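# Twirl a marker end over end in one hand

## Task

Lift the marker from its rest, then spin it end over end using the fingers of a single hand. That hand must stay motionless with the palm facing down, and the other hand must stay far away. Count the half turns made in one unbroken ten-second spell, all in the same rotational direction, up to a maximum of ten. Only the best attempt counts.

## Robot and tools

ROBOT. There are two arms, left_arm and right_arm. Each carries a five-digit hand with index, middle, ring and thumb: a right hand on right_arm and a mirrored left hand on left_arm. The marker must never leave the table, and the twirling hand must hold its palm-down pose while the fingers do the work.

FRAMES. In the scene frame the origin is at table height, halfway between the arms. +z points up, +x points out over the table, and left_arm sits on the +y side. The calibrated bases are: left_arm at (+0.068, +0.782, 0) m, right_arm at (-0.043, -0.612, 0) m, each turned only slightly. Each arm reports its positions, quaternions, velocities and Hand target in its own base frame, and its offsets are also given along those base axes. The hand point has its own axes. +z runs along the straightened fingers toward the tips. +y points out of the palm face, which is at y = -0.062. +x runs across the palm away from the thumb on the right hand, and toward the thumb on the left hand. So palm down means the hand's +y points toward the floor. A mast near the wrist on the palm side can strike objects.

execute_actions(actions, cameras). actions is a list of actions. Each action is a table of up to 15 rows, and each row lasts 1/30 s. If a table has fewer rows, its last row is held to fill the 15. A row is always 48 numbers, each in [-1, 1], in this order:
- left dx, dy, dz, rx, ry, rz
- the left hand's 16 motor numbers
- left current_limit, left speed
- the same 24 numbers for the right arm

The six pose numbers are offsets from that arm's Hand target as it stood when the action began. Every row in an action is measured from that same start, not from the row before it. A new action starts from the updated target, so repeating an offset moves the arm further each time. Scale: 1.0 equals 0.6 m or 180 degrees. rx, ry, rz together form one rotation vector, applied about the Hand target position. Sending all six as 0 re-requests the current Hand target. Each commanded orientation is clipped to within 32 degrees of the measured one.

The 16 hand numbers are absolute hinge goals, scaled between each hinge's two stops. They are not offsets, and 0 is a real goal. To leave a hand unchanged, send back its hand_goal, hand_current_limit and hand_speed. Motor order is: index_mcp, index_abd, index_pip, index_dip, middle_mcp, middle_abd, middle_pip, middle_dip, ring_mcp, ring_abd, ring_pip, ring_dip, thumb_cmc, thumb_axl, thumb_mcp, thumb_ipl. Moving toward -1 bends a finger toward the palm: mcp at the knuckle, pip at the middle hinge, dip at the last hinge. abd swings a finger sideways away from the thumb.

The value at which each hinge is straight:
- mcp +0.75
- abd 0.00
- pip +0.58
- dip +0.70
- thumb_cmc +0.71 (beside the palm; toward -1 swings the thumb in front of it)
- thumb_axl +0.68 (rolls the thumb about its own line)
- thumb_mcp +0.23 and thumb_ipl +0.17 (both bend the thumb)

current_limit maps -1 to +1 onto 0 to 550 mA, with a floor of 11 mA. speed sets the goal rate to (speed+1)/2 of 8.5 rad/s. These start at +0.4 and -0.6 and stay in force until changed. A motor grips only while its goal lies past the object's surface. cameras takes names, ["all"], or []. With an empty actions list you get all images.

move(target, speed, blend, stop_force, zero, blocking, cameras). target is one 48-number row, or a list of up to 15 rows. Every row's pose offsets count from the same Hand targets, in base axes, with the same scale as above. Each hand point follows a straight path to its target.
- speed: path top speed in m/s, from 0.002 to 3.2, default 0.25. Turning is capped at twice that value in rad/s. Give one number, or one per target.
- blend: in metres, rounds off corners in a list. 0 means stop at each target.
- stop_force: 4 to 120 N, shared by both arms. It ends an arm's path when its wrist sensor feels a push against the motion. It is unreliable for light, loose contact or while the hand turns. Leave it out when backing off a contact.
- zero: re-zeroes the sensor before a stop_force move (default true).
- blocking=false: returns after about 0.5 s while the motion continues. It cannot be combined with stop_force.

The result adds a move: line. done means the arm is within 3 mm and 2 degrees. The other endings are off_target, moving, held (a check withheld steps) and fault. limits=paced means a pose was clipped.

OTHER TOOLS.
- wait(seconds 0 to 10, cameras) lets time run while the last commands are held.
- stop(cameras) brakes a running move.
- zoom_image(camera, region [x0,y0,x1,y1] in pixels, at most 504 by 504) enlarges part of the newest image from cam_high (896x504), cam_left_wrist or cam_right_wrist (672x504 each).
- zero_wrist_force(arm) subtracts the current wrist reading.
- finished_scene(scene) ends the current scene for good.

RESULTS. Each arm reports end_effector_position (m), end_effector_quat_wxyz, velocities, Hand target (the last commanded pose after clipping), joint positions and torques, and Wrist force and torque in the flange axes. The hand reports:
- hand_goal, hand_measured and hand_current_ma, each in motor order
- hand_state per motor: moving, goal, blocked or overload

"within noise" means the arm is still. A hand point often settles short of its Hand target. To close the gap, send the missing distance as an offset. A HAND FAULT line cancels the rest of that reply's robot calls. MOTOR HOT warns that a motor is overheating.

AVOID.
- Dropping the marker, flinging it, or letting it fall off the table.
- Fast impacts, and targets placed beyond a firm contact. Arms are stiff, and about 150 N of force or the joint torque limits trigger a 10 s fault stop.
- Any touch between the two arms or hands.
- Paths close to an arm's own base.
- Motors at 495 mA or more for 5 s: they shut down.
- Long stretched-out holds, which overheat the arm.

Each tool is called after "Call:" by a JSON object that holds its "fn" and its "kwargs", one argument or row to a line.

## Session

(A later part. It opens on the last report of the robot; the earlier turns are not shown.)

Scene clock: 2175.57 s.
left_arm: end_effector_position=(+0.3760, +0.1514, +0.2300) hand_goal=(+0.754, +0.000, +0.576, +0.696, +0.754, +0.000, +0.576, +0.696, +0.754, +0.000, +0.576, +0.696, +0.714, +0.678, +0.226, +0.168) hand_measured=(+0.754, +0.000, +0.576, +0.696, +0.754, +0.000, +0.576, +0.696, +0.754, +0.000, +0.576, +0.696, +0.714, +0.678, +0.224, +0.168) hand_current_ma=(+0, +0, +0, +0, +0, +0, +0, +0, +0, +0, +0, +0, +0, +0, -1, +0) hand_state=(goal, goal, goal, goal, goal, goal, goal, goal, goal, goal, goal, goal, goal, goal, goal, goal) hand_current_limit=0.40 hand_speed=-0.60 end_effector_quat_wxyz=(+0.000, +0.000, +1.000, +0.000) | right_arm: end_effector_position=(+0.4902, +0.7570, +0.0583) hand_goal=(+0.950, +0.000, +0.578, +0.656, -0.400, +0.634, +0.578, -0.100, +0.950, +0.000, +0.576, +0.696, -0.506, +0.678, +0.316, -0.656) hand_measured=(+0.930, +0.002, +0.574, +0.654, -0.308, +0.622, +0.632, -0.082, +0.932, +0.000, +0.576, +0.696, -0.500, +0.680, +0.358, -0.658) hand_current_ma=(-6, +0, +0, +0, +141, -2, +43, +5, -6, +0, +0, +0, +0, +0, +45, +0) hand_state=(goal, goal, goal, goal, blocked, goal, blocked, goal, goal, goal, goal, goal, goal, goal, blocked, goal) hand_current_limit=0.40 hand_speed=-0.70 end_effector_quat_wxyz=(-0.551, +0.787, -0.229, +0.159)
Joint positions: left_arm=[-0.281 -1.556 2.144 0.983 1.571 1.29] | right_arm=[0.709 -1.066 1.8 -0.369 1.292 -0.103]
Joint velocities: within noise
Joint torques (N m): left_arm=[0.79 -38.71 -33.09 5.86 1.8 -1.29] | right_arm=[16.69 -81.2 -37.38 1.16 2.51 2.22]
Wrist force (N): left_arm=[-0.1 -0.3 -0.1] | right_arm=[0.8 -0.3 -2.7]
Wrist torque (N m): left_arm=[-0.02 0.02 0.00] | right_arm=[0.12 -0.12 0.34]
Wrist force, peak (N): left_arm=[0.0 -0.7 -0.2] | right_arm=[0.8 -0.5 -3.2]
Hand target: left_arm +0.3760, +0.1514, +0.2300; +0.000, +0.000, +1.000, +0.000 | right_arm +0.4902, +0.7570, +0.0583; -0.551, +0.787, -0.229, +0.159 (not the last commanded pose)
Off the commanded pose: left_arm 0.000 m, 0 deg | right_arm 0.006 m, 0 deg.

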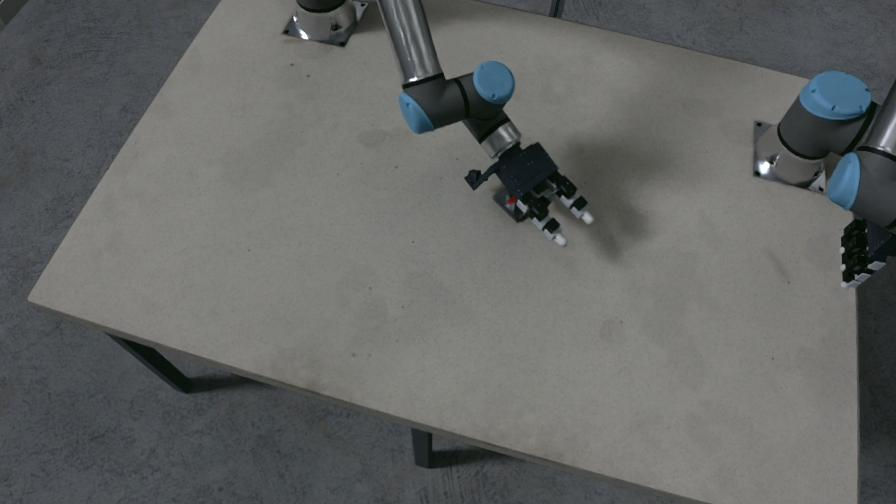

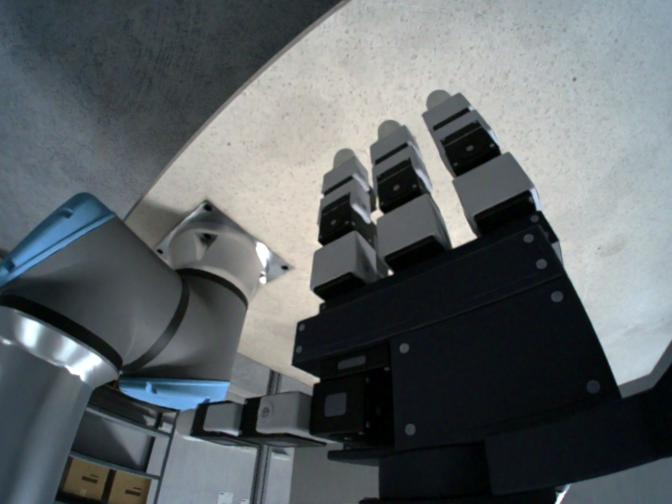

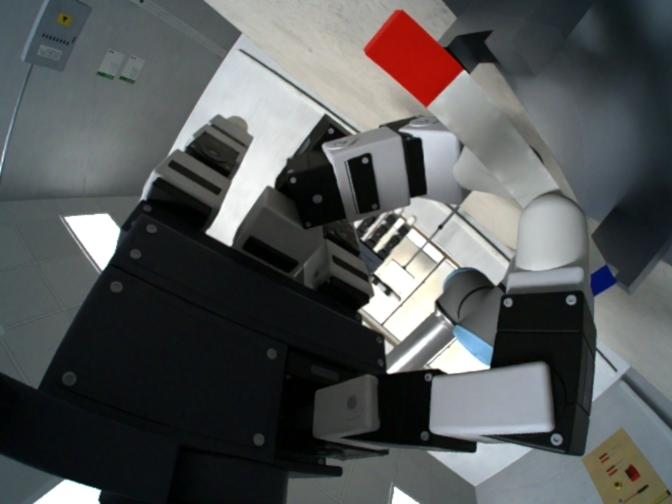

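Call:
{"fn": "zoom_image", "kwargs": {
  "camera": "cam_high",
  "region": [490, 185, 530, 225]
}}

Call:
{"fn": "zoom_image", "kwargs": {
  "camera": "cam_high",
  "region": [525, 155, 565, 195]
}}

Call:
{"fn": "zoom_image", "kwargs": {
  "camera": "cam_right_wrist",
  "region": [410, 20, 530, 110]
}}

Scaled by 12.600 from the camera's 896x504 image, which has a finer 1280x720 frame.

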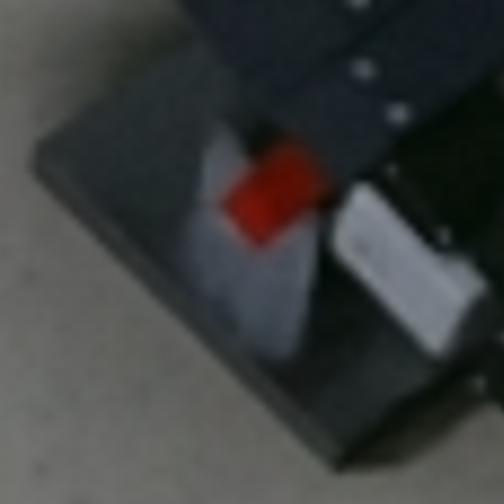

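Scaled by 12.600 from the camera's 896x504 image, which has a finer 1280x720 frame.

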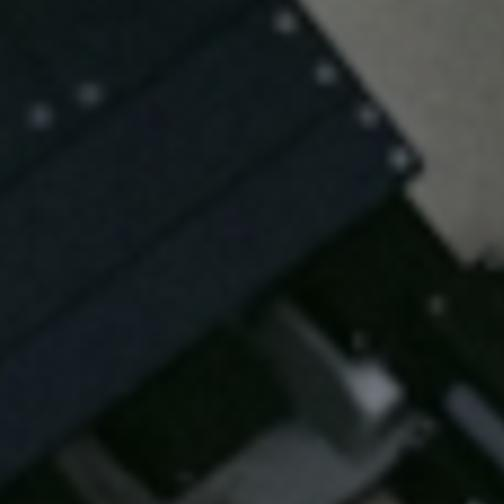

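Scaled by 4.200 from the camera's 672x504 image, which has a finer 960x720 frame.

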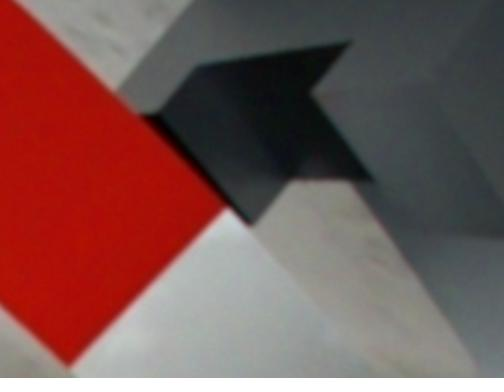

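Call:
{"fn": "zero_wrist_force", "kwargs": {
  "arm": "right_arm"
}}

Call:
{"fn": "move", "kwargs": {
  "target": [0,0,0,0,0,0,0.754,0,0.576,0.696,0.754,0,0.576,0.696,0.754,0,0.576,0.696,0.714,0.678,0.226,0.168,0.4,-0.6, 0,0,-0.01,0,0,0,0.95,0.0,0.577,0.656,-0.4,0.633,0.577,-0.101,0.95,0,0.576,0.696,-0.506,0.677,0.315,-0.657,0.4,-0.7],
  "speed": 0.006,
  "stop_force": 4,
  "cameras": ["cam_high","cam_right_wrist"]
}}

Wrist force sensor zeroed.

Scene clock: 2324.53 s.
left_arm: end_effector_position=(+0.3760, +0.1514, +0.2300) hand_goal=(+0.754, +0.000, +0.576, +0.696, +0.754, +0.000, +0.576, +0.696, +0.754, +0.000, +0.576, +0.696, +0.714, +0.678, +0.226, +0.168) hand_measured=(+0.754, +0.000, +0.576, +0.696, +0.754, +0.000, +0.576, +0.696, +0.754, +0.000, +0.576, +0.696, +0.714, +0.678, +0.224, +0.168) hand_current_ma=(+0, +0, +0, +0, +0, +0, +0, +0, +0, +0, +0, +0, +0, +0, -1, +0) hand_state=(goal, goal, goal, goal, goal, goal, goal, goal, goal, goal, goal, goal, goal, goal, goal, goal) hand_current_limit=0.40 hand_speed=-0.60 end_effector_quat_wxyz=(+0.000, +0.000, +1.000, +0.000) | right_arm: end_effector_position=(+0.4904, +0.7571, +0.0578) hand_goal=(+0.950, +0.000, +0.578, +0.656, -0.400, +0.634, +0.578, -0.100, +0.950, +0.000, +0.576, +0.696, -0.506, +0.678, +0.316, -0.656) hand_measured=(+0.930, +0.002, +0.574, +0.654, -0.308, +0.626, +0.632, -0.082, +0.932, +0.000, +0.576, +0.696, -0.500, +0.680, +0.358, -0.664) hand_current_ma=(-6, +0, +0, +0, +141, -1, +43, +5, -6, +0, +0, +0, +1, +0, +45, -2) hand_state=(goal, goal, goal, goal, blocked, goal, blocked, goal, goal, goal, goal, goal, goal, goal, blocked, goal) hand_current_limit=0.40 hand_speed=-0.70 end_effector_quat_wxyz=(-0.551, +0.787, -0.229, +0.159)
Joint positions: left_arm=[-0.281 -1.556 2.144 0.983 1.571 1.29] | right_arm=[0.709 -1.066 1.8 -0.371 1.292 -0.103]
Joint torques (N m): left_arm=[-0.35 -38.23 -32.95 5.98 1.19 -1.34] | right_arm=[17.16 -80.11 -36.57 3.9 2.58 2.19]
Wrist force (N, zeroed by zero_wrist_force on right_arm): left_arm=[-0.1 -0.5 -0.1] | right_arm=[0.0 -1.4 -0.6]
Wrist torque (N m, zeroed by zero_wrist_force on right_arm): left_arm=[-0.06 0.02 0.01] | right_arm=[-0.05 0.01 0.02]
Wrist force, peak (N, zeroed by zero_wrist_force on right_arm): left_arm=[-0.3 -0.6 -0.1] | right_arm=[0.7 -4.5 -1.4]
Hand target: left_arm +0.3760, +0.1514, +0.2300; +0.000, +0.000, +1.000, +0.000 | right_arm +0.4904, +0.7571, +0.0578; -0.551, +0.787, -0.229, +0.159 (not the last commanded pose)
Off the commanded pose: left_arm 0.000 m, 0 deg | right_arm 0.005 m, 0 deg.
move: contact (right_arm)
Images, in order (width x height): cam_high 896x504, cam_right_wrist 672x504.

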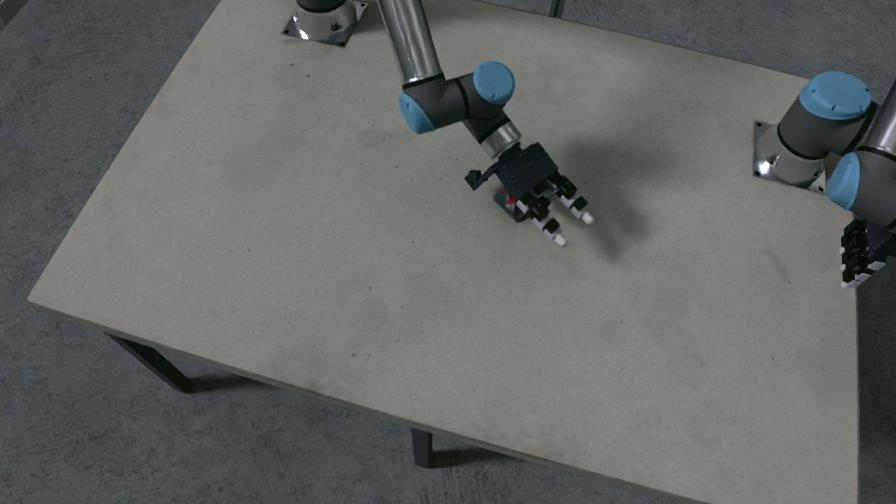

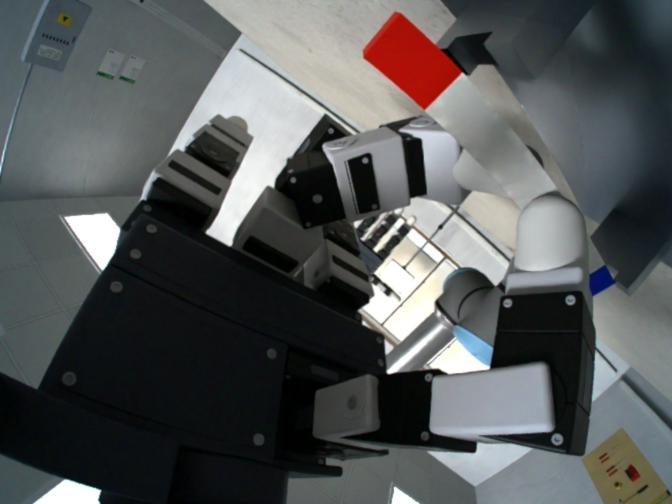

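Call:
{"fn": "zoom_image", "kwargs": {
  "camera": "cam_right_wrist",
  "region": [400, 10, 520, 100]
}}

Call:
{"fn": "zoom_image", "kwargs": {
  "camera": "cam_right_wrist",
  "region": [560, 220, 660, 300]
}}

Scaled by 4.200 from the camera's 672x504 image, which has a finer 960x720 frame.

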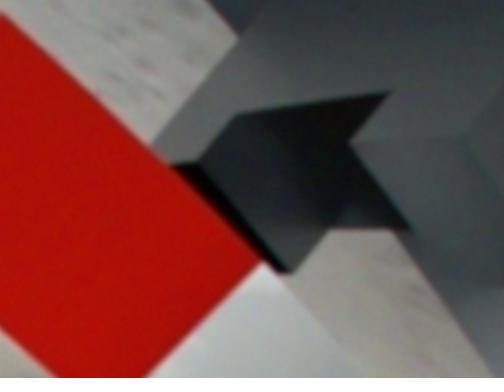

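Scaled by 5.040 from the camera's 672x504 image, which has a finer 960x720 frame.

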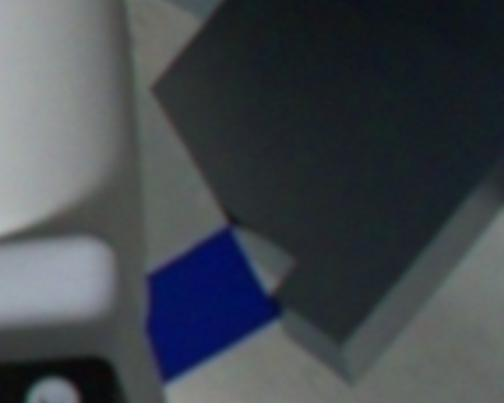

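Call:
{"fn": "zoom_image", "kwargs": {
  "camera": "cam_right_wrist",
  "region": [400, 0, 672, 330]
}}

Scaled by 1.527 from the camera's 672x504 image, which has a finer 960x720 frame.

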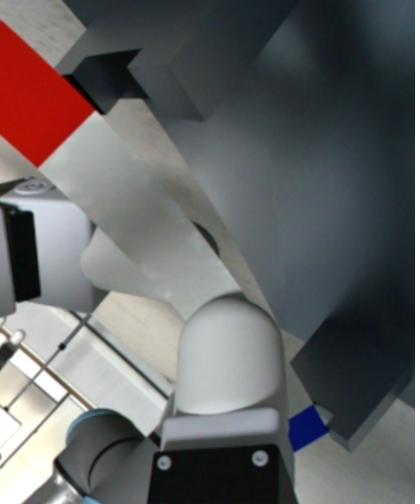

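Call:
{"fn": "zoom_image", "kwargs": {
  "camera": "cam_right_wrist",
  "region": [430, 0, 550, 90]
}}

Call:
{"fn": "zoom_image", "kwargs": {
  "camera": "cam_right_wrist",
  "region": [585, 245, 645, 300]
}}

Call:
{"fn": "zoom_image", "kwargs": {
  "camera": "cam_high",
  "region": [490, 183, 526, 224]
}}

Scaled by 4.200 from the camera's 672x504 image, which has a finer 960x720 frame.

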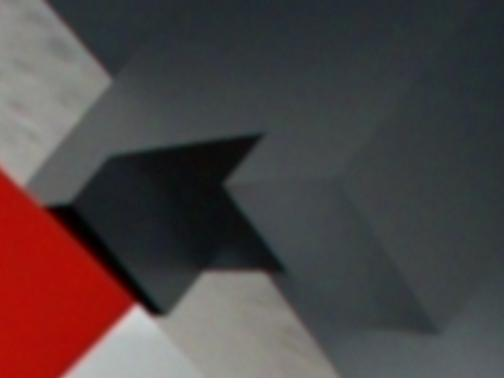

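Scaled by 8.400 from the camera's 672x504 image, which has a finer 960x720 frame.

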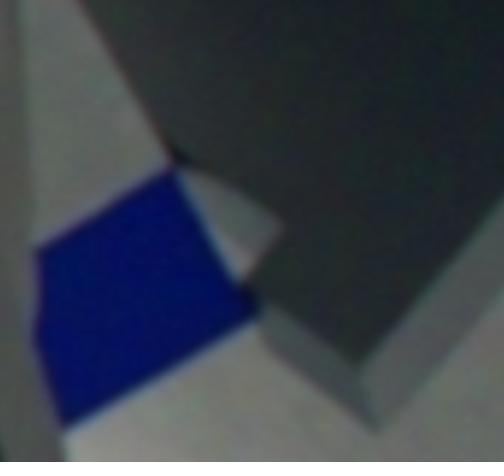

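Scaled by 12.293 from the camera's 896x504 image, which has a finer 1280x720 frame.

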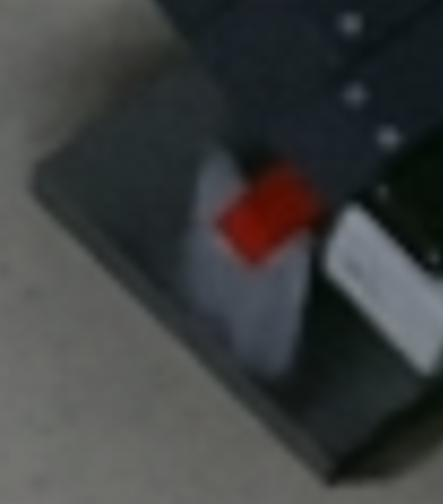

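Call:
{"fn": "move", "kwargs": {
  "target": [0,0,0,0,0,0,0.754,0,0.576,0.696,0.754,0,0.576,0.696,0.754,0,0.576,0.696,0.714,0.678,0.226,0.168,0.4,-0.6, 0,0,-0.0025,0,0,0,0.95,0.0,0.577,0.656,-0.4,0.633,0.577,-0.101,0.95,0,0.576,0.696,-0.506,0.677,0.315,-0.657,0.4,-0.7],
  "speed": 0.005,
  "cameras": ["cam_right_wrist"]
}}

Scene clock: 2495.90 s.
left_arm: end_effector_position=(+0.3760, +0.1514, +0.2300) hand_goal=(+0.754, +0.000, +0.576, +0.696, +0.754, +0.000, +0.576, +0.696, +0.754, +0.000, +0.576, +0.696, +0.714, +0.678, +0.226, +0.168) hand_measured=(+0.754, +0.000, +0.576, +0.696, +0.754, +0.000, +0.576, +0.696, +0.754, +0.000, +0.576, +0.696, +0.714, +0.678, +0.224, +0.168) hand_current_ma=(+0, +0, +0, +0, +0, +0, +0, +0, +0, +0, +0, +0, +0, +0, -1, +0) hand_state=(goal, goal, goal, goal, goal, goal, goal, goal, goal, goal, goal, goal, goal, goal, goal, goal) hand_current_limit=0.40 hand_speed=-0.60 end_effector_quat_wxyz=(+0.000, +0.000, +1.000, +0.000) | right_arm: end_effector_position=(+0.4904, +0.7571, +0.0562) hand_goal=(+0.950, +0.000, +0.578, +0.656, -0.400, +0.634, +0.578, -0.100, +0.950, +0.000, +0.576, +0.696, -0.506, +0.678, +0.316, -0.656) hand_measured=(+0.930, +0.002, +0.574, +0.654, -0.308, +0.636, +0.632, -0.090, +0.932, +0.000, +0.576, +0.696, -0.498, +0.680, +0.368, -0.666) hand_current_ma=(-6, +0, +0, +0, +141, +0, +43, +2, -6, +0, +0, +0, +1, +0, +64, -3) hand_state=(goal, goal, goal, goal, blocked, goal, blocked, goal, goal, goal, goal, goal, goal, goal, blocked, goal) hand_current_limit=0.40 hand_speed=-0.70 end_effector_quat_wxyz=(-0.551, +0.787, -0.229, +0.159)
Joint positions: left_arm=[-0.281 -1.556 2.144 0.983 1.571 1.29] | right_arm=[0.709 -1.064 1.801 -0.373 1.292 -0.103]
Joint torques (N m): left_arm=[0.35 -38.52 -32.58 5.94 1.62 -1.43] | right_arm=[17.18 -48.66 -22.16 -2.39 2.53 2.36]
Wrist force (N, zeroed by zero_wrist_force on right_arm): left_arm=[-0.2 -0.3 0.0] | right_arm=[0.7 -4.4 -3.3]
Wrist torque (N m, zeroed by zero_wrist_force on right_arm): left_arm=[-0.05 0.02 0.00] | right_arm=[-0.22 -0.10 0.10]
Wrist force, peak (N, zeroed by zero_wrist_force on right_arm): left_arm=[-0.3 -0.5 -0.4] | right_arm=[0.8 -6.0 -2.9]
Hand target: left_arm +0.3760, +0.1514, +0.2300; +0.000, +0.000, +1.000, +0.000 | right_arm +0.4904, +0.7571, +0.0563; -0.551, +0.787, -0.229, +0.159
Off the commanded pose: left_arm 0.000 m, 0 deg | right_arm 0.000 m, 0 deg.
move: done
Images, in order (width x height): cam_right_wrist 672x504.

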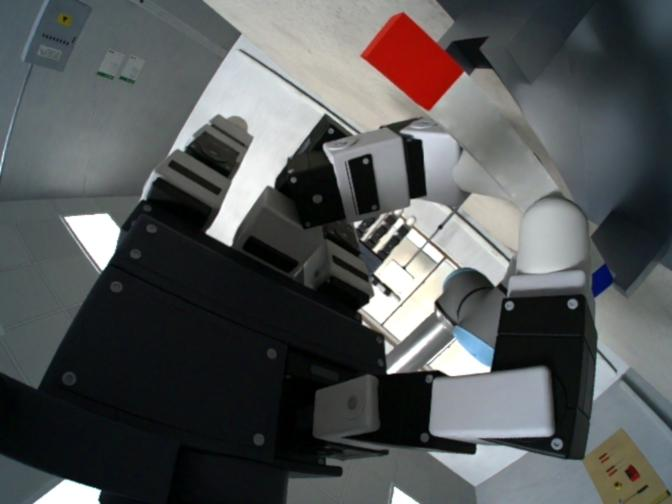

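Call:
{"fn": "zoom_image", "kwargs": {
  "camera": "cam_right_wrist",
  "region": [420, 10, 540, 100]
}}

Call:
{"fn": "zoom_image", "kwargs": {
  "camera": "cam_right_wrist",
  "region": [585, 235, 657, 289]
}}

Scaled by 4.200 from the camera's 672x504 image, which has a finer 960x720 frame.

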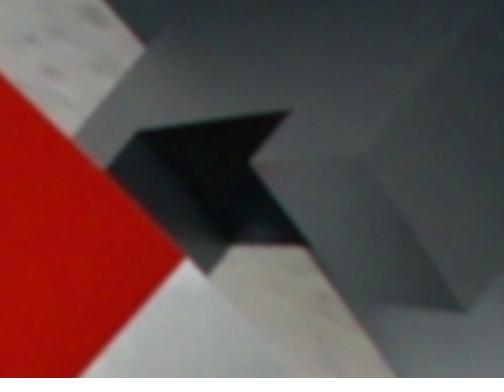

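Scaled by 7.000 from the camera's 672x504 image, which has a finer 960x720 frame.

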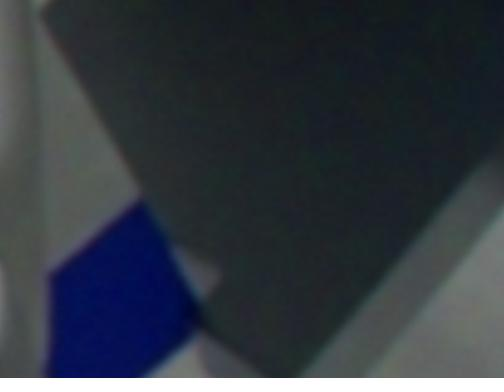

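Call:
{"fn": "move", "kwargs": {
  "target": [0,0,0,0,0,0,0.754,0,0.576,0.696,0.754,0,0.576,0.696,0.754,0,0.576,0.696,0.714,0.678,0.226,0.168,0.4,-0.6, 0,0,0.03333,0,0,0,0.95,0.0,0.577,0.656,-0.4,0.633,0.577,-0.101,0.95,0,0.576,0.696,-0.506,0.677,0.315,-0.657,0.4,-0.7],
  "speed": 0.03,
  "cameras": ["cam_right_wrist","cam_high"]
}}

Call:
{"fn": "zoom_image", "kwargs": {
  "camera": "cam_right_wrist",
  "region": [440, 0, 640, 150]
}}

Call:
{"fn": "zoom_image", "kwargs": {
  "camera": "cam_right_wrist",
  "region": [572, 150, 672, 300]
}}

Call:
{"fn": "zoom_image", "kwargs": {
  "camera": "cam_high",
  "region": [490, 183, 526, 224]
}}

Scene clock: 2540.70 s.
left_arm: end_effector_position=(+0.3760, +0.1514, +0.2300) hand_goal=(+0.754, +0.000, +0.576, +0.696, +0.754, +0.000, +0.576, +0.696, +0.754, +0.000, +0.576, +0.696, +0.714, +0.678, +0.226, +0.168) hand_measured=(+0.754, +0.000, +0.576, +0.696, +0.754, +0.000, +0.576, +0.696, +0.754, +0.000, +0.576, +0.696, +0.714, +0.678, +0.224, +0.168) hand_current_ma=(+0, +0, +0, +0, +0, +0, +0, +0, +0, +0, +0, +0, +0, +0, -1, +0) hand_state=(goal, goal, goal, goal, goal, goal, goal, goal, goal, goal, goal, goal, goal, goal, goal, goal) hand_current_limit=0.40 hand_speed=-0.60 end_effector_quat_wxyz=(+0.000, +0.000, +1.000, +0.000) | right_arm: end_effector_position=(+0.4904, +0.7572, +0.0765) hand_goal=(+0.950, +0.000, +0.578, +0.656, -0.400, +0.634, +0.578, -0.100, +0.950, +0.000, +0.576, +0.696, -0.506, +0.678, +0.316, -0.656) hand_measured=(+0.930, +0.002, +0.574, +0.654, -0.308, +0.620, +0.632, -0.082, +0.932, +0.000, +0.576, +0.696, -0.504, +0.680, +0.364, -0.654) hand_current_ma=(-6, +0, +0, +0, +141, -2, +43, +5, -6, +0, +0, +0, +0, +0, +56, +0) hand_state=(goal, goal, goal, goal, blocked, goal, blocked, goal, goal, goal, goal, goal, goal, goal, blocked, goal) hand_current_limit=0.40 hand_speed=-0.70 end_effector_quat_wxyz=(-0.551, +0.787, -0.229, +0.159)
Joint positions: left_arm=[-0.281 -1.556 2.144 0.983 1.571 1.29] | right_arm=[0.709 -1.086 1.791 -0.341 1.292 -0.103]
Joint torques (N m): left_arm=[0.63 -38.07 -33.23 5.79 1.6 -1.52] | right_arm=[16.81 -48.37 -27.24 -3.4 2.48 2.1]
Wrist force (N, zeroed by zero_wrist_force on right_arm): left_arm=[-0.3 -0.1 -0.2] | right_arm=[-0.1 1.9 0.3]
Wrist torque (N m, zeroed by zero_wrist_force on right_arm): left_arm=[0.01 0.03 -0.01] | right_arm=[0.09 0.00 -0.02]
Wrist force, peak (N, zeroed by zero_wrist_force on right_arm): left_arm=[0.1 -0.5 -0.5] | right_arm=[0.9 -4.7 -3.6]
Hand target: left_arm +0.3760, +0.1514, +0.2300; +0.000, +0.000, +1.000, +0.000 | right_arm +0.4904, +0.7571, +0.0763; -0.551, +0.787, -0.229, +0.159
Off the commanded pose: left_arm 0.000 m, 0 deg | right_arm 0.000 m, 0 deg.
move: done
Images, in order (width x height): cam_high 896x504, cam_right_wrist 672x504.

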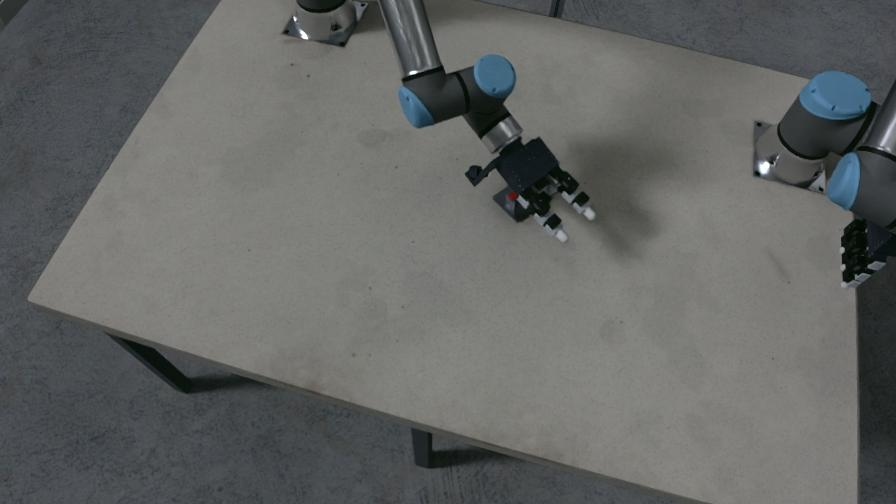

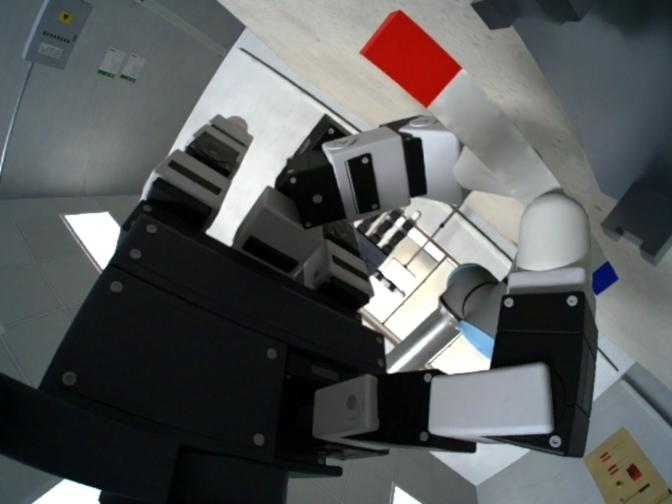

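Scaled by 2.520 from the camera's 672x504 image, which has a finer 960x720 frame.

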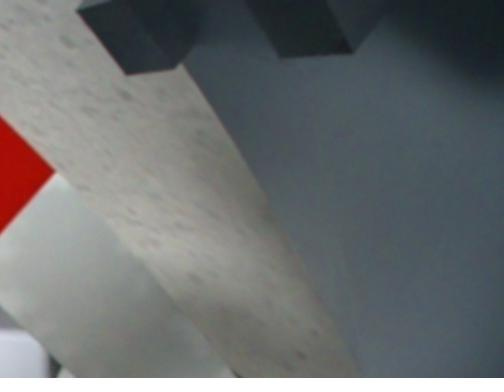

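Scaled by 3.360 from the camera's 672x504 image, which has a finer 960x720 frame.

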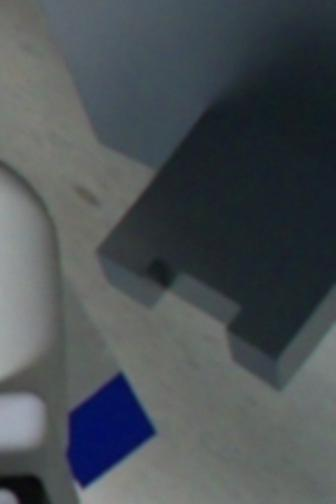

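Scaled by 12.293 from the camera's 896x504 image, which has a finer 1280x720 frame.

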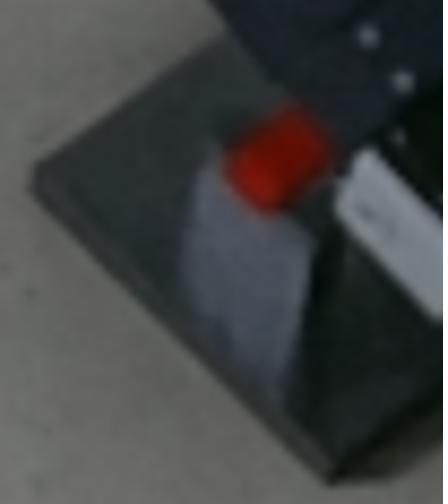

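Call:
{"fn": "move", "kwargs": {
  "target": [0,0,0,0,0,0,0.754,0,0.576,0.696,0.754,0,0.576,0.696,0.754,0,0.576,0.696,0.714,0.678,0.226,0.168,0.4,-0.6, -0.00717,-0.01123,-0.0222,0,0,-0.01333,0.95,0.0,0.577,0.656,-0.4,0.633,0.577,-0.101,0.95,0,0.576,0.696,-0.506,0.677,0.315,-0.657,0.4,-0.7],
  "speed": 0.03
}}

Call:
{"fn": "zero_wrist_force", "kwargs": {
  "arm": "right_arm"
}}

Call:
{"fn": "move", "kwargs": {
  "target": [0,0,0,0,0,0,0.754,0,0.576,0.696,0.754,0,0.576,0.696,0.754,0,0.576,0.696,0.714,0.678,0.226,0.168,0.4,-0.6, 0,0,-0.02,0,0,0,0.95,0.0,0.577,0.656,-0.4,0.633,0.577,-0.101,0.95,0,0.576,0.696,-0.506,0.677,0.315,-0.657,0.4,-0.7],
  "speed": 0.008,
  "stop_force": 4,
  "cameras": ["cam_right_wrist","cam_high"]
}}

Scene clock: 2725.27 s.
left_arm: end_effector_position=(+0.3760, +0.1514, +0.2300) hand_goal=(+0.754, +0.000, +0.576, +0.696, +0.754, +0.000, +0.576, +0.696, +0.754, +0.000, +0.576, +0.696, +0.714, +0.678, +0.226, +0.168) hand_measured=(+0.754, +0.000, +0.576, +0.696, +0.754, +0.000, +0.576, +0.696, +0.754, +0.000, +0.576, +0.696, +0.714, +0.678, +0.224, +0.168) hand_current_ma=(+0, +0, +0, +0, +0, +0, +0, +0, +0, +0, +0, +0, +0, +0, -1, +0) hand_state=(goal, goal, goal, goal, goal, goal, goal, goal, goal, goal, goal, goal, goal, goal, goal, goal) hand_current_limit=0.40 hand_speed=-0.60 end_effector_quat_wxyz=(+0.000, +0.000, +1.000, +0.000) | right_arm: end_effector_position=(+0.4860, +0.7504, +0.0628) hand_goal=(+0.950, +0.000, +0.578, +0.656, -0.400, +0.634, +0.578, -0.100, +0.950, +0.000, +0.576, +0.696, -0.506, +0.678, +0.316, -0.656) hand_measured=(+0.930, +0.002, +0.574, +0.654, -0.308, +0.620, +0.632, -0.082, +0.932, +0.000, +0.576, +0.696, -0.504, +0.680, +0.364, -0.654) hand_current_ma=(-6, +0, +0, +0, +141, -2, +43, +5, -6, +0, +0, +0, +0, +0, +56, +0) hand_state=(goal, goal, goal, goal, blocked, goal, blocked, goal, goal, goal, goal, goal, goal, goal, blocked, goal) hand_current_limit=0.40 hand_speed=-0.70 end_effector_quat_wxyz=(-0.548, +0.782, -0.245, +0.171) end_effector_velocity=(-0.003, +0.002, +0.000) end_effector_angular_velocity=(-0.002, +0.002, +0.009)
Joint positions: left_arm=[-0.281 -1.556 2.144 0.983 1.571 1.29] | right_arm=[0.718 -1.084 1.819 -0.376 1.339 -0.084]
Joint velocities: left_arm=[within noise] | right_arm=[0.002 0 -0.002 0.004 -0.006 -0.003]
Joint torques (N m): left_arm=[-1.42 -39.43 -33.85 5.95 1.56 -1.35] | right_arm=[-3.16 -58.25 -38.71 3.42 -2.64 -1.21]
Wrist force (N, zeroed by zero_wrist_force on right_arm): left_arm=[-0.1 -0.4 -0.3] | right_arm=[0.1 2.3 0.3]
Wrist torque (N m, zeroed by zero_wrist_force on right_arm): left_arm=[-0.03 0.01 0.01] | right_arm=[0.14 0.00 -0.01]
Wrist force, peak (N, zeroed by zero_wrist_force on right_arm): left_arm=[0.0 -0.6 -0.2] | right_arm=[0.0 2.8 0.2]
Hand target: left_arm +0.3760, +0.1514, +0.2300; +0.000, +0.000, +1.000, +0.000 | right_arm +0.4861, +0.7504, +0.0629; -0.548, +0.782, -0.245, +0.171
Off the commanded pose: left_arm 0.000 m, 0 deg | right_arm 0.000 m, 0 deg.
move: done

Wrist force sensor zeroed.

Scene clock: 2727.40 s.
left_arm: end_effector_position=(+0.3760, +0.1514, +0.2300) hand_goal=(+0.754, +0.000, +0.576, +0.696, +0.754, +0.000, +0.576, +0.696, +0.754, +0.000, +0.576, +0.696, +0.714, +0.678, +0.226, +0.168) hand_measured=(+0.754, +0.000, +0.576, +0.696, +0.754, +0.000, +0.576, +0.696, +0.754, +0.000, +0.576, +0.696, +0.714, +0.678, +0.224, +0.168) hand_current_ma=(+0, +0, +0, +0, +0, +0, +0, +0, +0, +0, +0, +0, +0, +0, -1, +0) hand_state=(goal, goal, goal, goal, goal, goal, goal, goal, goal, goal, goal, goal, goal, goal, goal, goal) hand_current_limit=0.40 hand_speed=-0.60 end_effector_quat_wxyz=(+0.000, +0.000, +1.000, +0.000) | right_arm: end_effector_position=(+0.4861, +0.7504, +0.0554) hand_goal=(+0.950, +0.000, +0.578, +0.656, -0.400, +0.634, +0.578, -0.100, +0.950, +0.000, +0.576, +0.696, -0.506, +0.678, +0.316, -0.656) hand_measured=(+0.930, +0.002, +0.574, +0.654, -0.308, +0.622, +0.632, -0.082, +0.932, +0.000, +0.576, +0.696, -0.506, +0.680, +0.358, -0.662) hand_current_ma=(-6, +0, +0, +0, +141, -1, +43, +5, -6, +0, +0, +0, +0, +0, +42, -1) hand_state=(goal, goal, goal, goal, blocked, goal, blocked, goal, goal, goal, goal, goal, goal, goal, blocked, goal) hand_current_limit=0.40 hand_speed=-0.70 end_effector_quat_wxyz=(-0.548, +0.782, -0.245, +0.171)
Joint positions: left_arm=[-0.281 -1.556 2.144 0.983 1.571 1.29] | right_arm=[0.717 -1.076 1.822 -0.387 1.339 -0.084]
Joint torques (N m): left_arm=[0.18 -39.08 -32.83 5.76 1.53 -1.63] | right_arm=[-14.11 -79.36 -36.77 3.94 -3.69 -2.39]
Wrist force (N, zeroed by zero_wrist_force on right_arm): left_arm=[0.0 -0.2 0.0] | right_arm=[0.3 -2.9 -0.1]
Wrist torque (N m, zeroed by zero_wrist_force on right_arm): left_arm=[-0.03 0.01 0.01] | right_arm=[-0.15 0.03 0.03]
Wrist force, peak (N, zeroed by zero_wrist_force on right_arm): left_arm=[-0.3 -0.5 -0.1] | right_arm=[0.8 -5.8 -0.9]
Hand target: left_arm +0.3760, +0.1514, +0.2300; +0.000, +0.000, +1.000, +0.000 | right_arm +0.4861, +0.7504, +0.0554; -0.548, +0.782, -0.245, +0.171 (not the last commanded pose)
Off the commanded pose: left_arm 0.000 m, 0 deg | right_arm 0.004 m, 0 deg.
move: contact (right_arm)
Images, in order (width x height): cam_high 896x504, cam_right_wrist 672x504.

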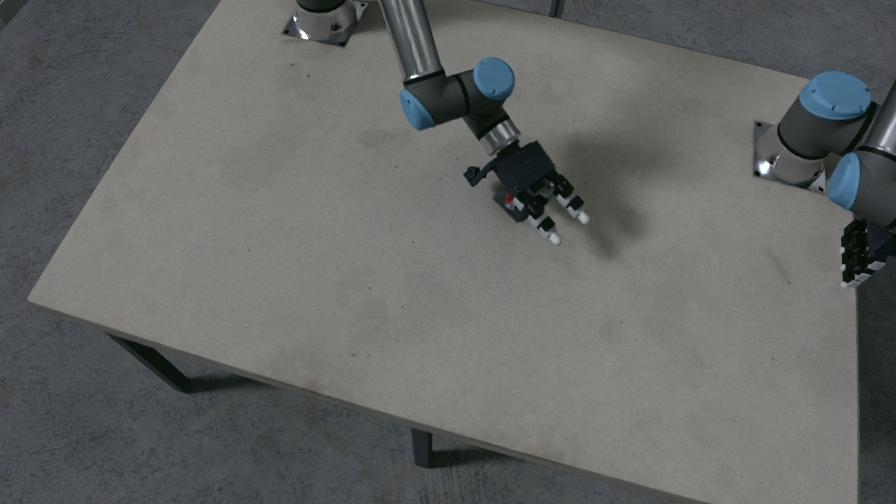

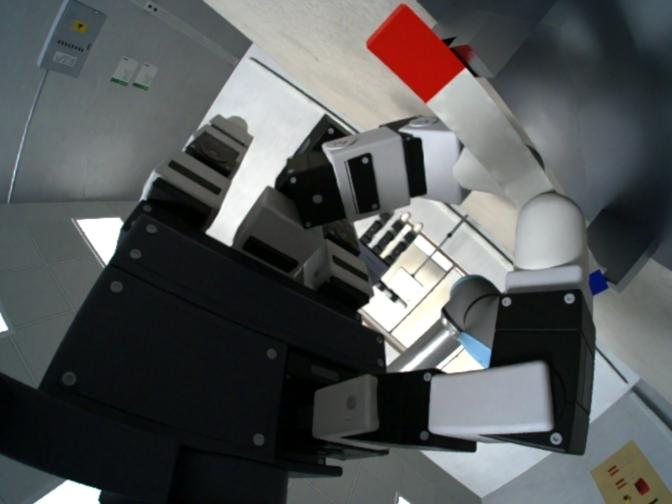

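Call:
{"fn": "zoom_image", "kwargs": {
  "camera": "cam_right_wrist",
  "region": [420, 10, 540, 100]
}}

Call:
{"fn": "zoom_image", "kwargs": {
  "camera": "cam_right_wrist",
  "region": [575, 235, 647, 300]
}}

Call:
{"fn": "zoom_image", "kwargs": {
  "camera": "cam_high",
  "region": [490, 183, 526, 224]
}}

Scaled by 4.200 from the camera's 672x504 image, which has a finer 960x720 frame.

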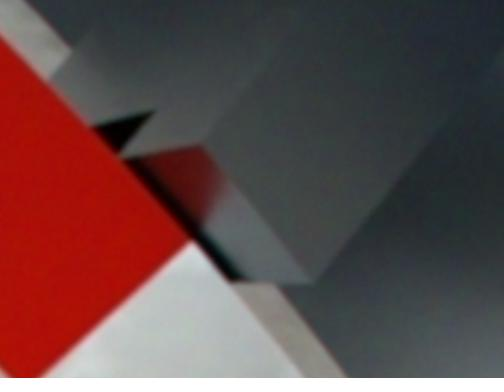

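Scaled by 7.000 from the camera's 672x504 image, which has a finer 960x720 frame.

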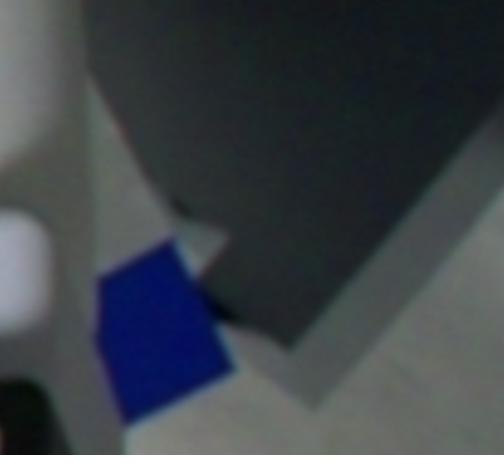

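Scaled by 12.293 from the camera's 896x504 image, which has a finer 1280x720 frame.

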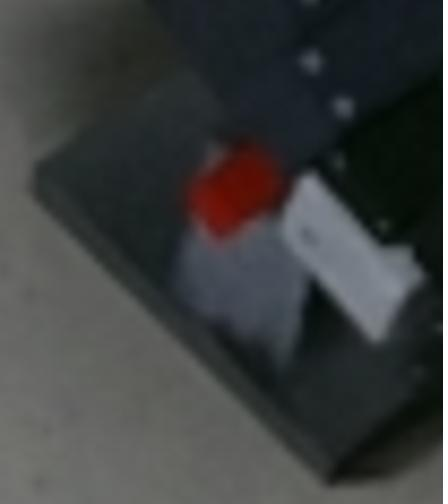

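Call:
{"fn": "move", "kwargs": {
  "target": [0,0,0,0,0,0,0.754,0,0.576,0.696,0.754,0,0.576,0.696,0.754,0,0.576,0.696,0.714,0.678,0.226,0.168,0.4,-0.6, 0,0,-0.0025,0,0,0,0.95,0.0,0.577,0.656,-0.4,0.633,0.577,-0.101,0.95,0,0.576,0.696,-0.506,0.677,0.315,-0.657,0.4,-0.7],
  "speed": 0.005
}}

Call:
{"fn": "move", "kwargs": {
  "target": [0,0,0,0,0,0,0.754,0,0.576,0.696,0.754,0,0.576,0.696,0.754,0,0.576,0.696,0.714,0.678,0.226,0.168,0.4,-0.6, -0.0009,-0.0014,0,0,0,0,0.95,0.0,0.577,0.656,-0.4,0.633,0.577,-0.101,0.95,0,0.576,0.696,-0.506,0.677,0.315,-0.657,0.4,-0.7],
  "speed": 0.005,
  "cameras": ["cam_right_wrist"]
}}

Scene clock: 2761.43 s.
left_arm: end_effector_position=(+0.3760, +0.1514, +0.2300) hand_goal=(+0.754, +0.000, +0.576, +0.696, +0.754, +0.000, +0.576, +0.696, +0.754, +0.000, +0.576, +0.696, +0.714, +0.678, +0.226, +0.168) hand_measured=(+0.754, +0.000, +0.576, +0.696, +0.754, +0.000, +0.576, +0.696, +0.754, +0.000, +0.576, +0.696, +0.714, +0.678, +0.224, +0.168) hand_current_ma=(+0, +0, +0, +0, +0, +0, +0, +0, +0, +0, +0, +0, +0, +0, -1, +0) hand_state=(goal, goal, goal, goal, goal, goal, goal, goal, goal, goal, goal, goal, goal, goal, goal, goal) hand_current_limit=0.40 hand_speed=-0.60 end_effector_quat_wxyz=(+0.000, +0.000, +1.000, +0.000) | right_arm: end_effector_position=(+0.4861, +0.7504, +0.0539) hand_goal=(+0.950, +0.000, +0.578, +0.656, -0.400, +0.634, +0.578, -0.100, +0.950, +0.000, +0.576, +0.696, -0.506, +0.678, +0.316, -0.656) hand_measured=(+0.930, +0.002, +0.574, +0.654, -0.308, +0.630, +0.632, -0.082, +0.932, +0.000, +0.576, +0.696, -0.502, +0.680, +0.358, -0.672) hand_current_ma=(-6, +0, +0, +0, +141, +0, +43, +5, -6, +0, +0, +0, +0, +0, +42, -7) hand_state=(goal, goal, goal, goal, blocked, goal, blocked, goal, goal, goal, goal, goal, goal, goal, blocked, goal) hand_current_limit=0.40 hand_speed=-0.70 end_effector_quat_wxyz=(-0.548, +0.782, -0.245, +0.171)
Joint positions: left_arm=[-0.281 -1.556 2.144 0.983 1.571 1.29] | right_arm=[0.717 -1.074 1.823 -0.39 1.339 -0.084]
Joint torques (N m): left_arm=[-0.48 -38.76 -33.29 5.82 1.62 -1.47] | right_arm=[2.79 -47.34 -19.65 -1.61 -3.12 -2.24]
Wrist force (N, zeroed by zero_wrist_force on right_arm): left_arm=[0.0 -0.1 -0.2] | right_arm=[0.9 -8.1 -1.6]
Wrist torque (N m, zeroed by zero_wrist_force on right_arm): left_arm=[-0.01 0.01 0.01] | right_arm=[-0.38 -0.04 0.15]
Wrist force, peak (N, zeroed by zero_wrist_force on right_arm): left_arm=[-0.3 -0.7 -0.1] | right_arm=[0.8 -8.2 -1.5]
Hand target: left_arm +0.3760, +0.1514, +0.2300; +0.000, +0.000, +1.000, +0.000 | right_arm +0.4861, +0.7504, +0.0539; -0.548, +0.782, -0.245, +0.171
Off the commanded pose: left_arm 0.000 m, 0 deg | right_arm 0.000 m, 0 deg.
move: done

Scene clock: 2762.13 s.
left_arm: end_effector_position=(+0.3760, +0.1514, +0.2300) hand_goal=(+0.754, +0.000, +0.576, +0.696, +0.754, +0.000, +0.576, +0.696, +0.754, +0.000, +0.576, +0.696, +0.714, +0.678, +0.226, +0.168) hand_measured=(+0.754, +0.000, +0.576, +0.696, +0.754, +0.000, +0.576, +0.696, +0.754, +0.000, +0.576, +0.696, +0.714, +0.678, +0.224, +0.168) hand_current_ma=(+0, +0, +0, +0, +0, +0, +0, +0, +0, +0, +0, +0, +0, +0, -1, +0) hand_state=(goal, goal, goal, goal, goal, goal, goal, goal, goal, goal, goal, goal, goal, goal, goal, goal) hand_current_limit=0.40 hand_speed=-0.60 end_effector_quat_wxyz=(+0.000, +0.000, +1.000, +0.000) | right_arm: end_effector_position=(+0.4855, +0.7496, +0.0538) hand_goal=(+0.950, +0.000, +0.578, +0.656, -0.400, +0.634, +0.578, -0.100, +0.950, +0.000, +0.576, +0.696, -0.506, +0.678, +0.316, -0.656) hand_measured=(+0.930, +0.002, +0.574, +0.654, -0.308, +0.630, +0.636, -0.080, +0.932, +0.000, +0.576, +0.696, -0.500, +0.680, +0.356, -0.674) hand_current_ma=(-6, +0, +0, +0, +141, +0, +49, +6, -6, +0, +0, +0, +1, +0, +39, -10) hand_state=(goal, goal, goal, goal, blocked, goal, blocked, goal, goal, goal, goal, goal, goal, goal, blocked, goal) hand_current_limit=0.40 hand_speed=-0.70 end_effector_quat_wxyz=(-0.548, +0.782, -0.245, +0.171)
Joint positions: left_arm=[-0.281 -1.556 2.144 0.983 1.571 1.29] | right_arm=[0.717 -1.075 1.825 -0.391 1.338 -0.085]
Joint torques (N m): left_arm=[-2.04 -38.92 -33.74 5.83 1.46 -1.69] | right_arm=[-19.56 -74.75 -23.54 -2.1 -3.55 -2.66]
Wrist force (N, zeroed by zero_wrist_force on right_arm): left_arm=[-0.1 -0.4 0.0] | right_arm=[-0.1 -5.3 1.4]
Wrist torque (N m, zeroed by zero_wrist_force on right_arm): left_arm=[-0.06 0.02 0.00] | right_arm=[-0.18 0.08 0.13]
Wrist force, peak (N, zeroed by zero_wrist_force on right_arm): left_arm=[-0.2 -0.6 -0.2] | right_arm=[0.8 -8.9 -1.4]
Hand target: left_arm +0.3760, +0.1514, +0.2300; +0.000, +0.000, +1.000, +0.000 | right_arm +0.4855, +0.7496, +0.0539; -0.548, +0.782, -0.245, +0.171
Off the commanded pose: left_arm 0.000 m, 0 deg | right_arm 0.000 m, 0 deg.
move: done
Images, in order (width x height): cam_right_wrist 672x504.

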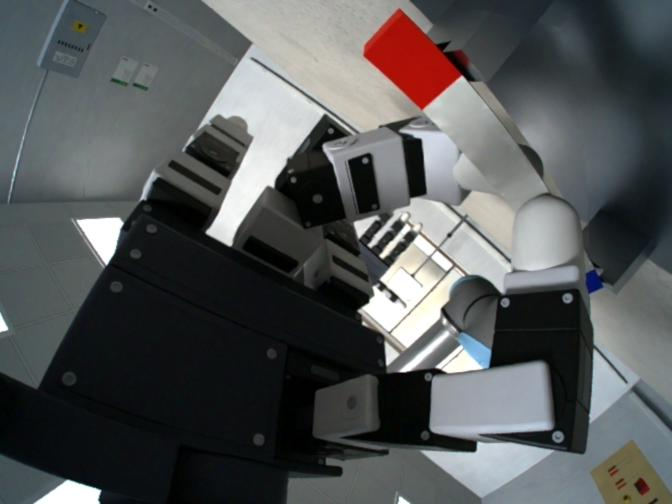

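Call:
{"fn": "zoom_image", "kwargs": {
  "camera": "cam_right_wrist",
  "region": [420, 10, 540, 100]
}}

Call:
{"fn": "zoom_image", "kwargs": {
  "camera": "cam_right_wrist",
  "region": [500, 150, 660, 300]
}}

Scaled by 4.200 from the camera's 672x504 image, which has a finer 960x720 frame.

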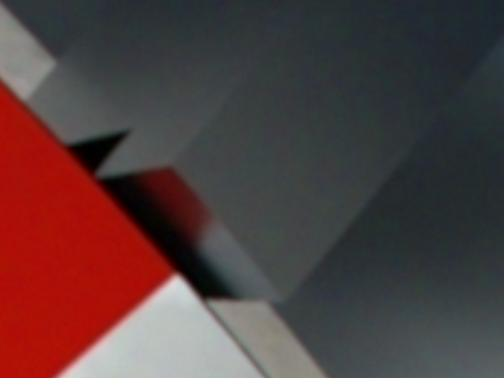

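Scaled by 3.150 from the camera's 672x504 image, which has a finer 960x720 frame.

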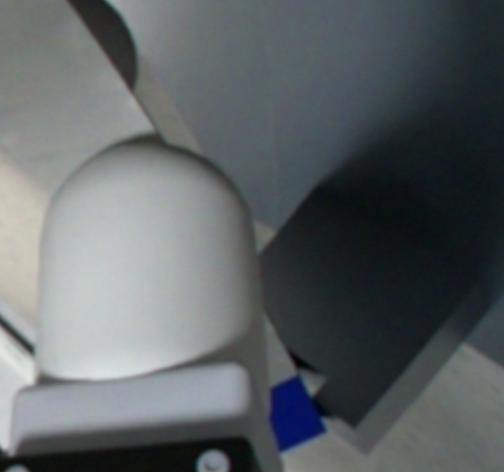

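Call:
{"fn": "move", "kwargs": {
  "target": [0,0,0,0,0,0,0.754,0,0.576,0.696,0.754,0,0.576,0.696,0.754,0,0.576,0.696,0.714,0.678,0.226,0.168,0.4,-0.6, -0.0009,-0.0014,0,0,0,0,0.95,0.0,0.577,0.656,-0.4,0.633,0.577,-0.101,0.95,0,0.576,0.696,-0.506,0.677,0.315,-0.657,0.4,-0.7],
  "speed": 0.005
}}

Call:
{"fn": "move", "kwargs": {
  "target": [0,0,0,0,0,0,0.754,0,0.576,0.696,0.754,0,0.576,0.696,0.754,0,0.576,0.696,0.714,0.678,0.226,0.168,0.4,-0.6, -0.0009,-0.0014,0,0,0,0,0.95,0.0,0.577,0.656,-0.4,0.633,0.577,-0.101,0.95,0,0.576,0.696,-0.506,0.677,0.315,-0.657,0.4,-0.7],
  "speed": 0.005,
  "cameras": ["cam_right_wrist"]
}}

Call:
{"fn": "zoom_image", "kwargs": {
  "camera": "cam_right_wrist",
  "region": [420, 10, 540, 100]
}}

Scene clock: 2787.30 s.
left_arm: end_effector_position=(+0.3760, +0.1514, +0.2300) hand_goal=(+0.754, +0.000, +0.576, +0.696, +0.754, +0.000, +0.576, +0.696, +0.754, +0.000, +0.576, +0.696, +0.714, +0.678, +0.226, +0.168) hand_measured=(+0.754, +0.000, +0.576, +0.696, +0.754, +0.000, +0.576, +0.696, +0.754, +0.000, +0.576, +0.696, +0.714, +0.678, +0.224, +0.168) hand_current_ma=(+0, +0, +0, +0, +0, +0, +0, +0, +0, +0, +0, +0, +0, +0, -1, +0) hand_state=(goal, goal, goal, goal, goal, goal, goal, goal, goal, goal, goal, goal, goal, goal, goal, goal) hand_current_limit=0.40 hand_speed=-0.60 end_effector_quat_wxyz=(+0.000, +0.000, +1.000, +0.000) | right_arm: end_effector_position=(+0.4850, +0.7487, +0.0539) hand_goal=(+0.950, +0.000, +0.578, +0.656, -0.400, +0.634, +0.578, -0.100, +0.950, +0.000, +0.576, +0.696, -0.506, +0.678, +0.316, -0.656) hand_measured=(+0.930, +0.002, +0.574, +0.654, -0.308, +0.630, +0.638, -0.078, +0.932, +0.000, +0.576, +0.696, -0.500, +0.680, +0.352, -0.674) hand_current_ma=(-6, +0, +0, +0, +141, +0, +54, +7, -6, +0, +0, +0, +1, +0, +31, -10) hand_state=(goal, goal, goal, goal, blocked, goal, blocked, blocked, goal, goal, goal, goal, goal, goal, blocked, goal) hand_current_limit=0.40 hand_speed=-0.70 end_effector_quat_wxyz=(-0.548, +0.782, -0.245, +0.171)
Joint positions: left_arm=[-0.281 -1.556 2.144 0.983 1.571 1.29] | right_arm=[0.717 -1.076 1.827 -0.391 1.338 -0.085]
Joint torques (N m): left_arm=[-1.29 -38.88 -33.25 5.96 1.47 -1.74] | right_arm=[-16.94 -71.83 -21.6 -1.79 -3.83 -2.67]
Wrist force (N, zeroed by zero_wrist_force on right_arm): left_arm=[0.1 -0.3 -0.1] | right_arm=[0.4 -6.7 2.4]
Wrist torque (N m, zeroed by zero_wrist_force on right_arm): left_arm=[-0.04 -0.01 0.01] | right_arm=[-0.26 0.06 0.20]
Wrist force, peak (N, zeroed by zero_wrist_force on right_arm): left_arm=[-0.2 -0.6 -0.2] | right_arm=[0.4 -6.7 2.4]
Hand target: left_arm +0.3760, +0.1514, +0.2300; +0.000, +0.000, +1.000, +0.000 | right_arm +0.4850, +0.7487, +0.0539; -0.548, +0.782, -0.245, +0.171
Off the commanded pose: left_arm 0.000 m, 0 deg | right_arm 0.000 m, 0 deg.
move: done

Scene clock: 2788.00 s.
left_arm: end_effector_position=(+0.3760, +0.1514, +0.2300) hand_goal=(+0.754, +0.000, +0.576, +0.696, +0.754, +0.000, +0.576, +0.696, +0.754, +0.000, +0.576, +0.696, +0.714, +0.678, +0.226, +0.168) hand_measured=(+0.754, +0.000, +0.576, +0.696, +0.754, +0.000, +0.576, +0.696, +0.754, +0.000, +0.576, +0.696, +0.714, +0.678, +0.224, +0.168) hand_current_ma=(+0, +0, +0, +0, +0, +0, +0, +0, +0, +0, +0, +0, +0, +0, -1, +0) hand_state=(goal, goal, goal, goal, goal, goal, goal, goal, goal, goal, goal, goal, goal, goal, goal, goal) hand_current_limit=0.40 hand_speed=-0.60 end_effector_quat_wxyz=(+0.000, +0.000, +1.000, +0.000) | right_arm: end_effector_position=(+0.4844, +0.7479, +0.0539) hand_goal=(+0.950, +0.000, +0.578, +0.656, -0.400, +0.634, +0.578, -0.100, +0.950, +0.000, +0.576, +0.696, -0.506, +0.678, +0.316, -0.656) hand_measured=(+0.930, +0.002, +0.574, +0.654, -0.304, +0.632, +0.642, -0.078, +0.932, +0.000, +0.576, +0.696, -0.498, +0.680, +0.346, -0.674) hand_current_ma=(-6, +0, +0, +0, +150, +0, +58, +7, -6, +0, +0, +0, +1, +0, +22, -10) hand_state=(goal, goal, goal, goal, blocked, goal, blocked, blocked, goal, goal, goal, goal, goal, goal, blocked, goal) hand_current_limit=0.40 hand_speed=-0.70 end_effector_quat_wxyz=(-0.548, +0.782, -0.245, +0.171)
Joint positions: left_arm=[-0.281 -1.556 2.144 0.983 1.571 1.29] | right_arm=[0.716 -1.078 1.829 -0.392 1.337 -0.085]
Joint torques (N m): left_arm=[-0.53 -38.97 -33.41 5.9 1.21 -1.74] | right_arm=[-17.83 -70.73 -21.5 -1.67 -3.64 -2.61]
Wrist force (N, zeroed by zero_wrist_force on right_arm): left_arm=[0.1 -0.1 -0.3] | right_arm=[0.2 -7.2 2.2]
Wrist torque (N m, zeroed by zero_wrist_force on right_arm): left_arm=[0.00 -0.02 0.02] | right_arm=[-0.23 0.10 0.24]
Wrist force, peak (N, zeroed by zero_wrist_force on right_arm): left_arm=[-0.2 -0.5 -0.2] | right_arm=[0.4 -7.4 2.5]
Hand target: left_arm +0.3760, +0.1514, +0.2300; +0.000, +0.000, +1.000, +0.000 | right_arm +0.4845, +0.7479, +0.0539; -0.548, +0.782, -0.245, +0.171
Off the commanded pose: left_arm 0.000 m, 0 deg | right_arm 0.000 m, 0 deg.
move: done
Images, in order (width x height): cam_right_wrist 672x504.

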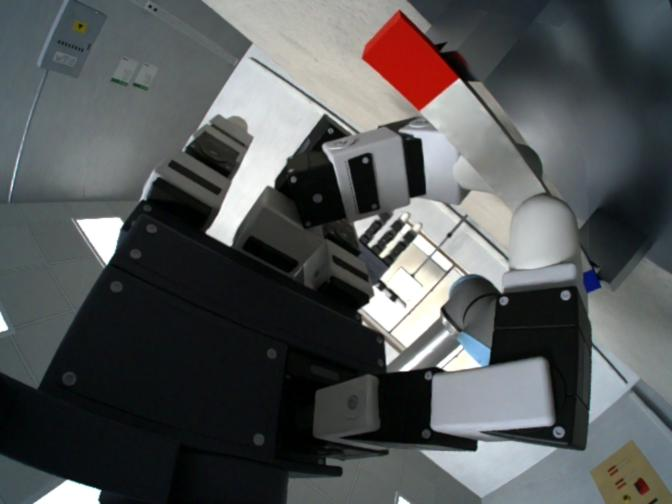

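Scaled by 4.200 from the camera's 672x504 image, which has a finer 960x720 frame.

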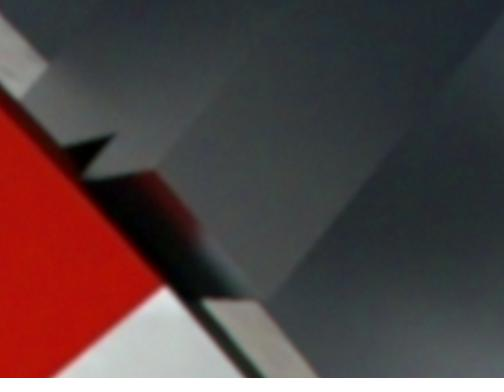

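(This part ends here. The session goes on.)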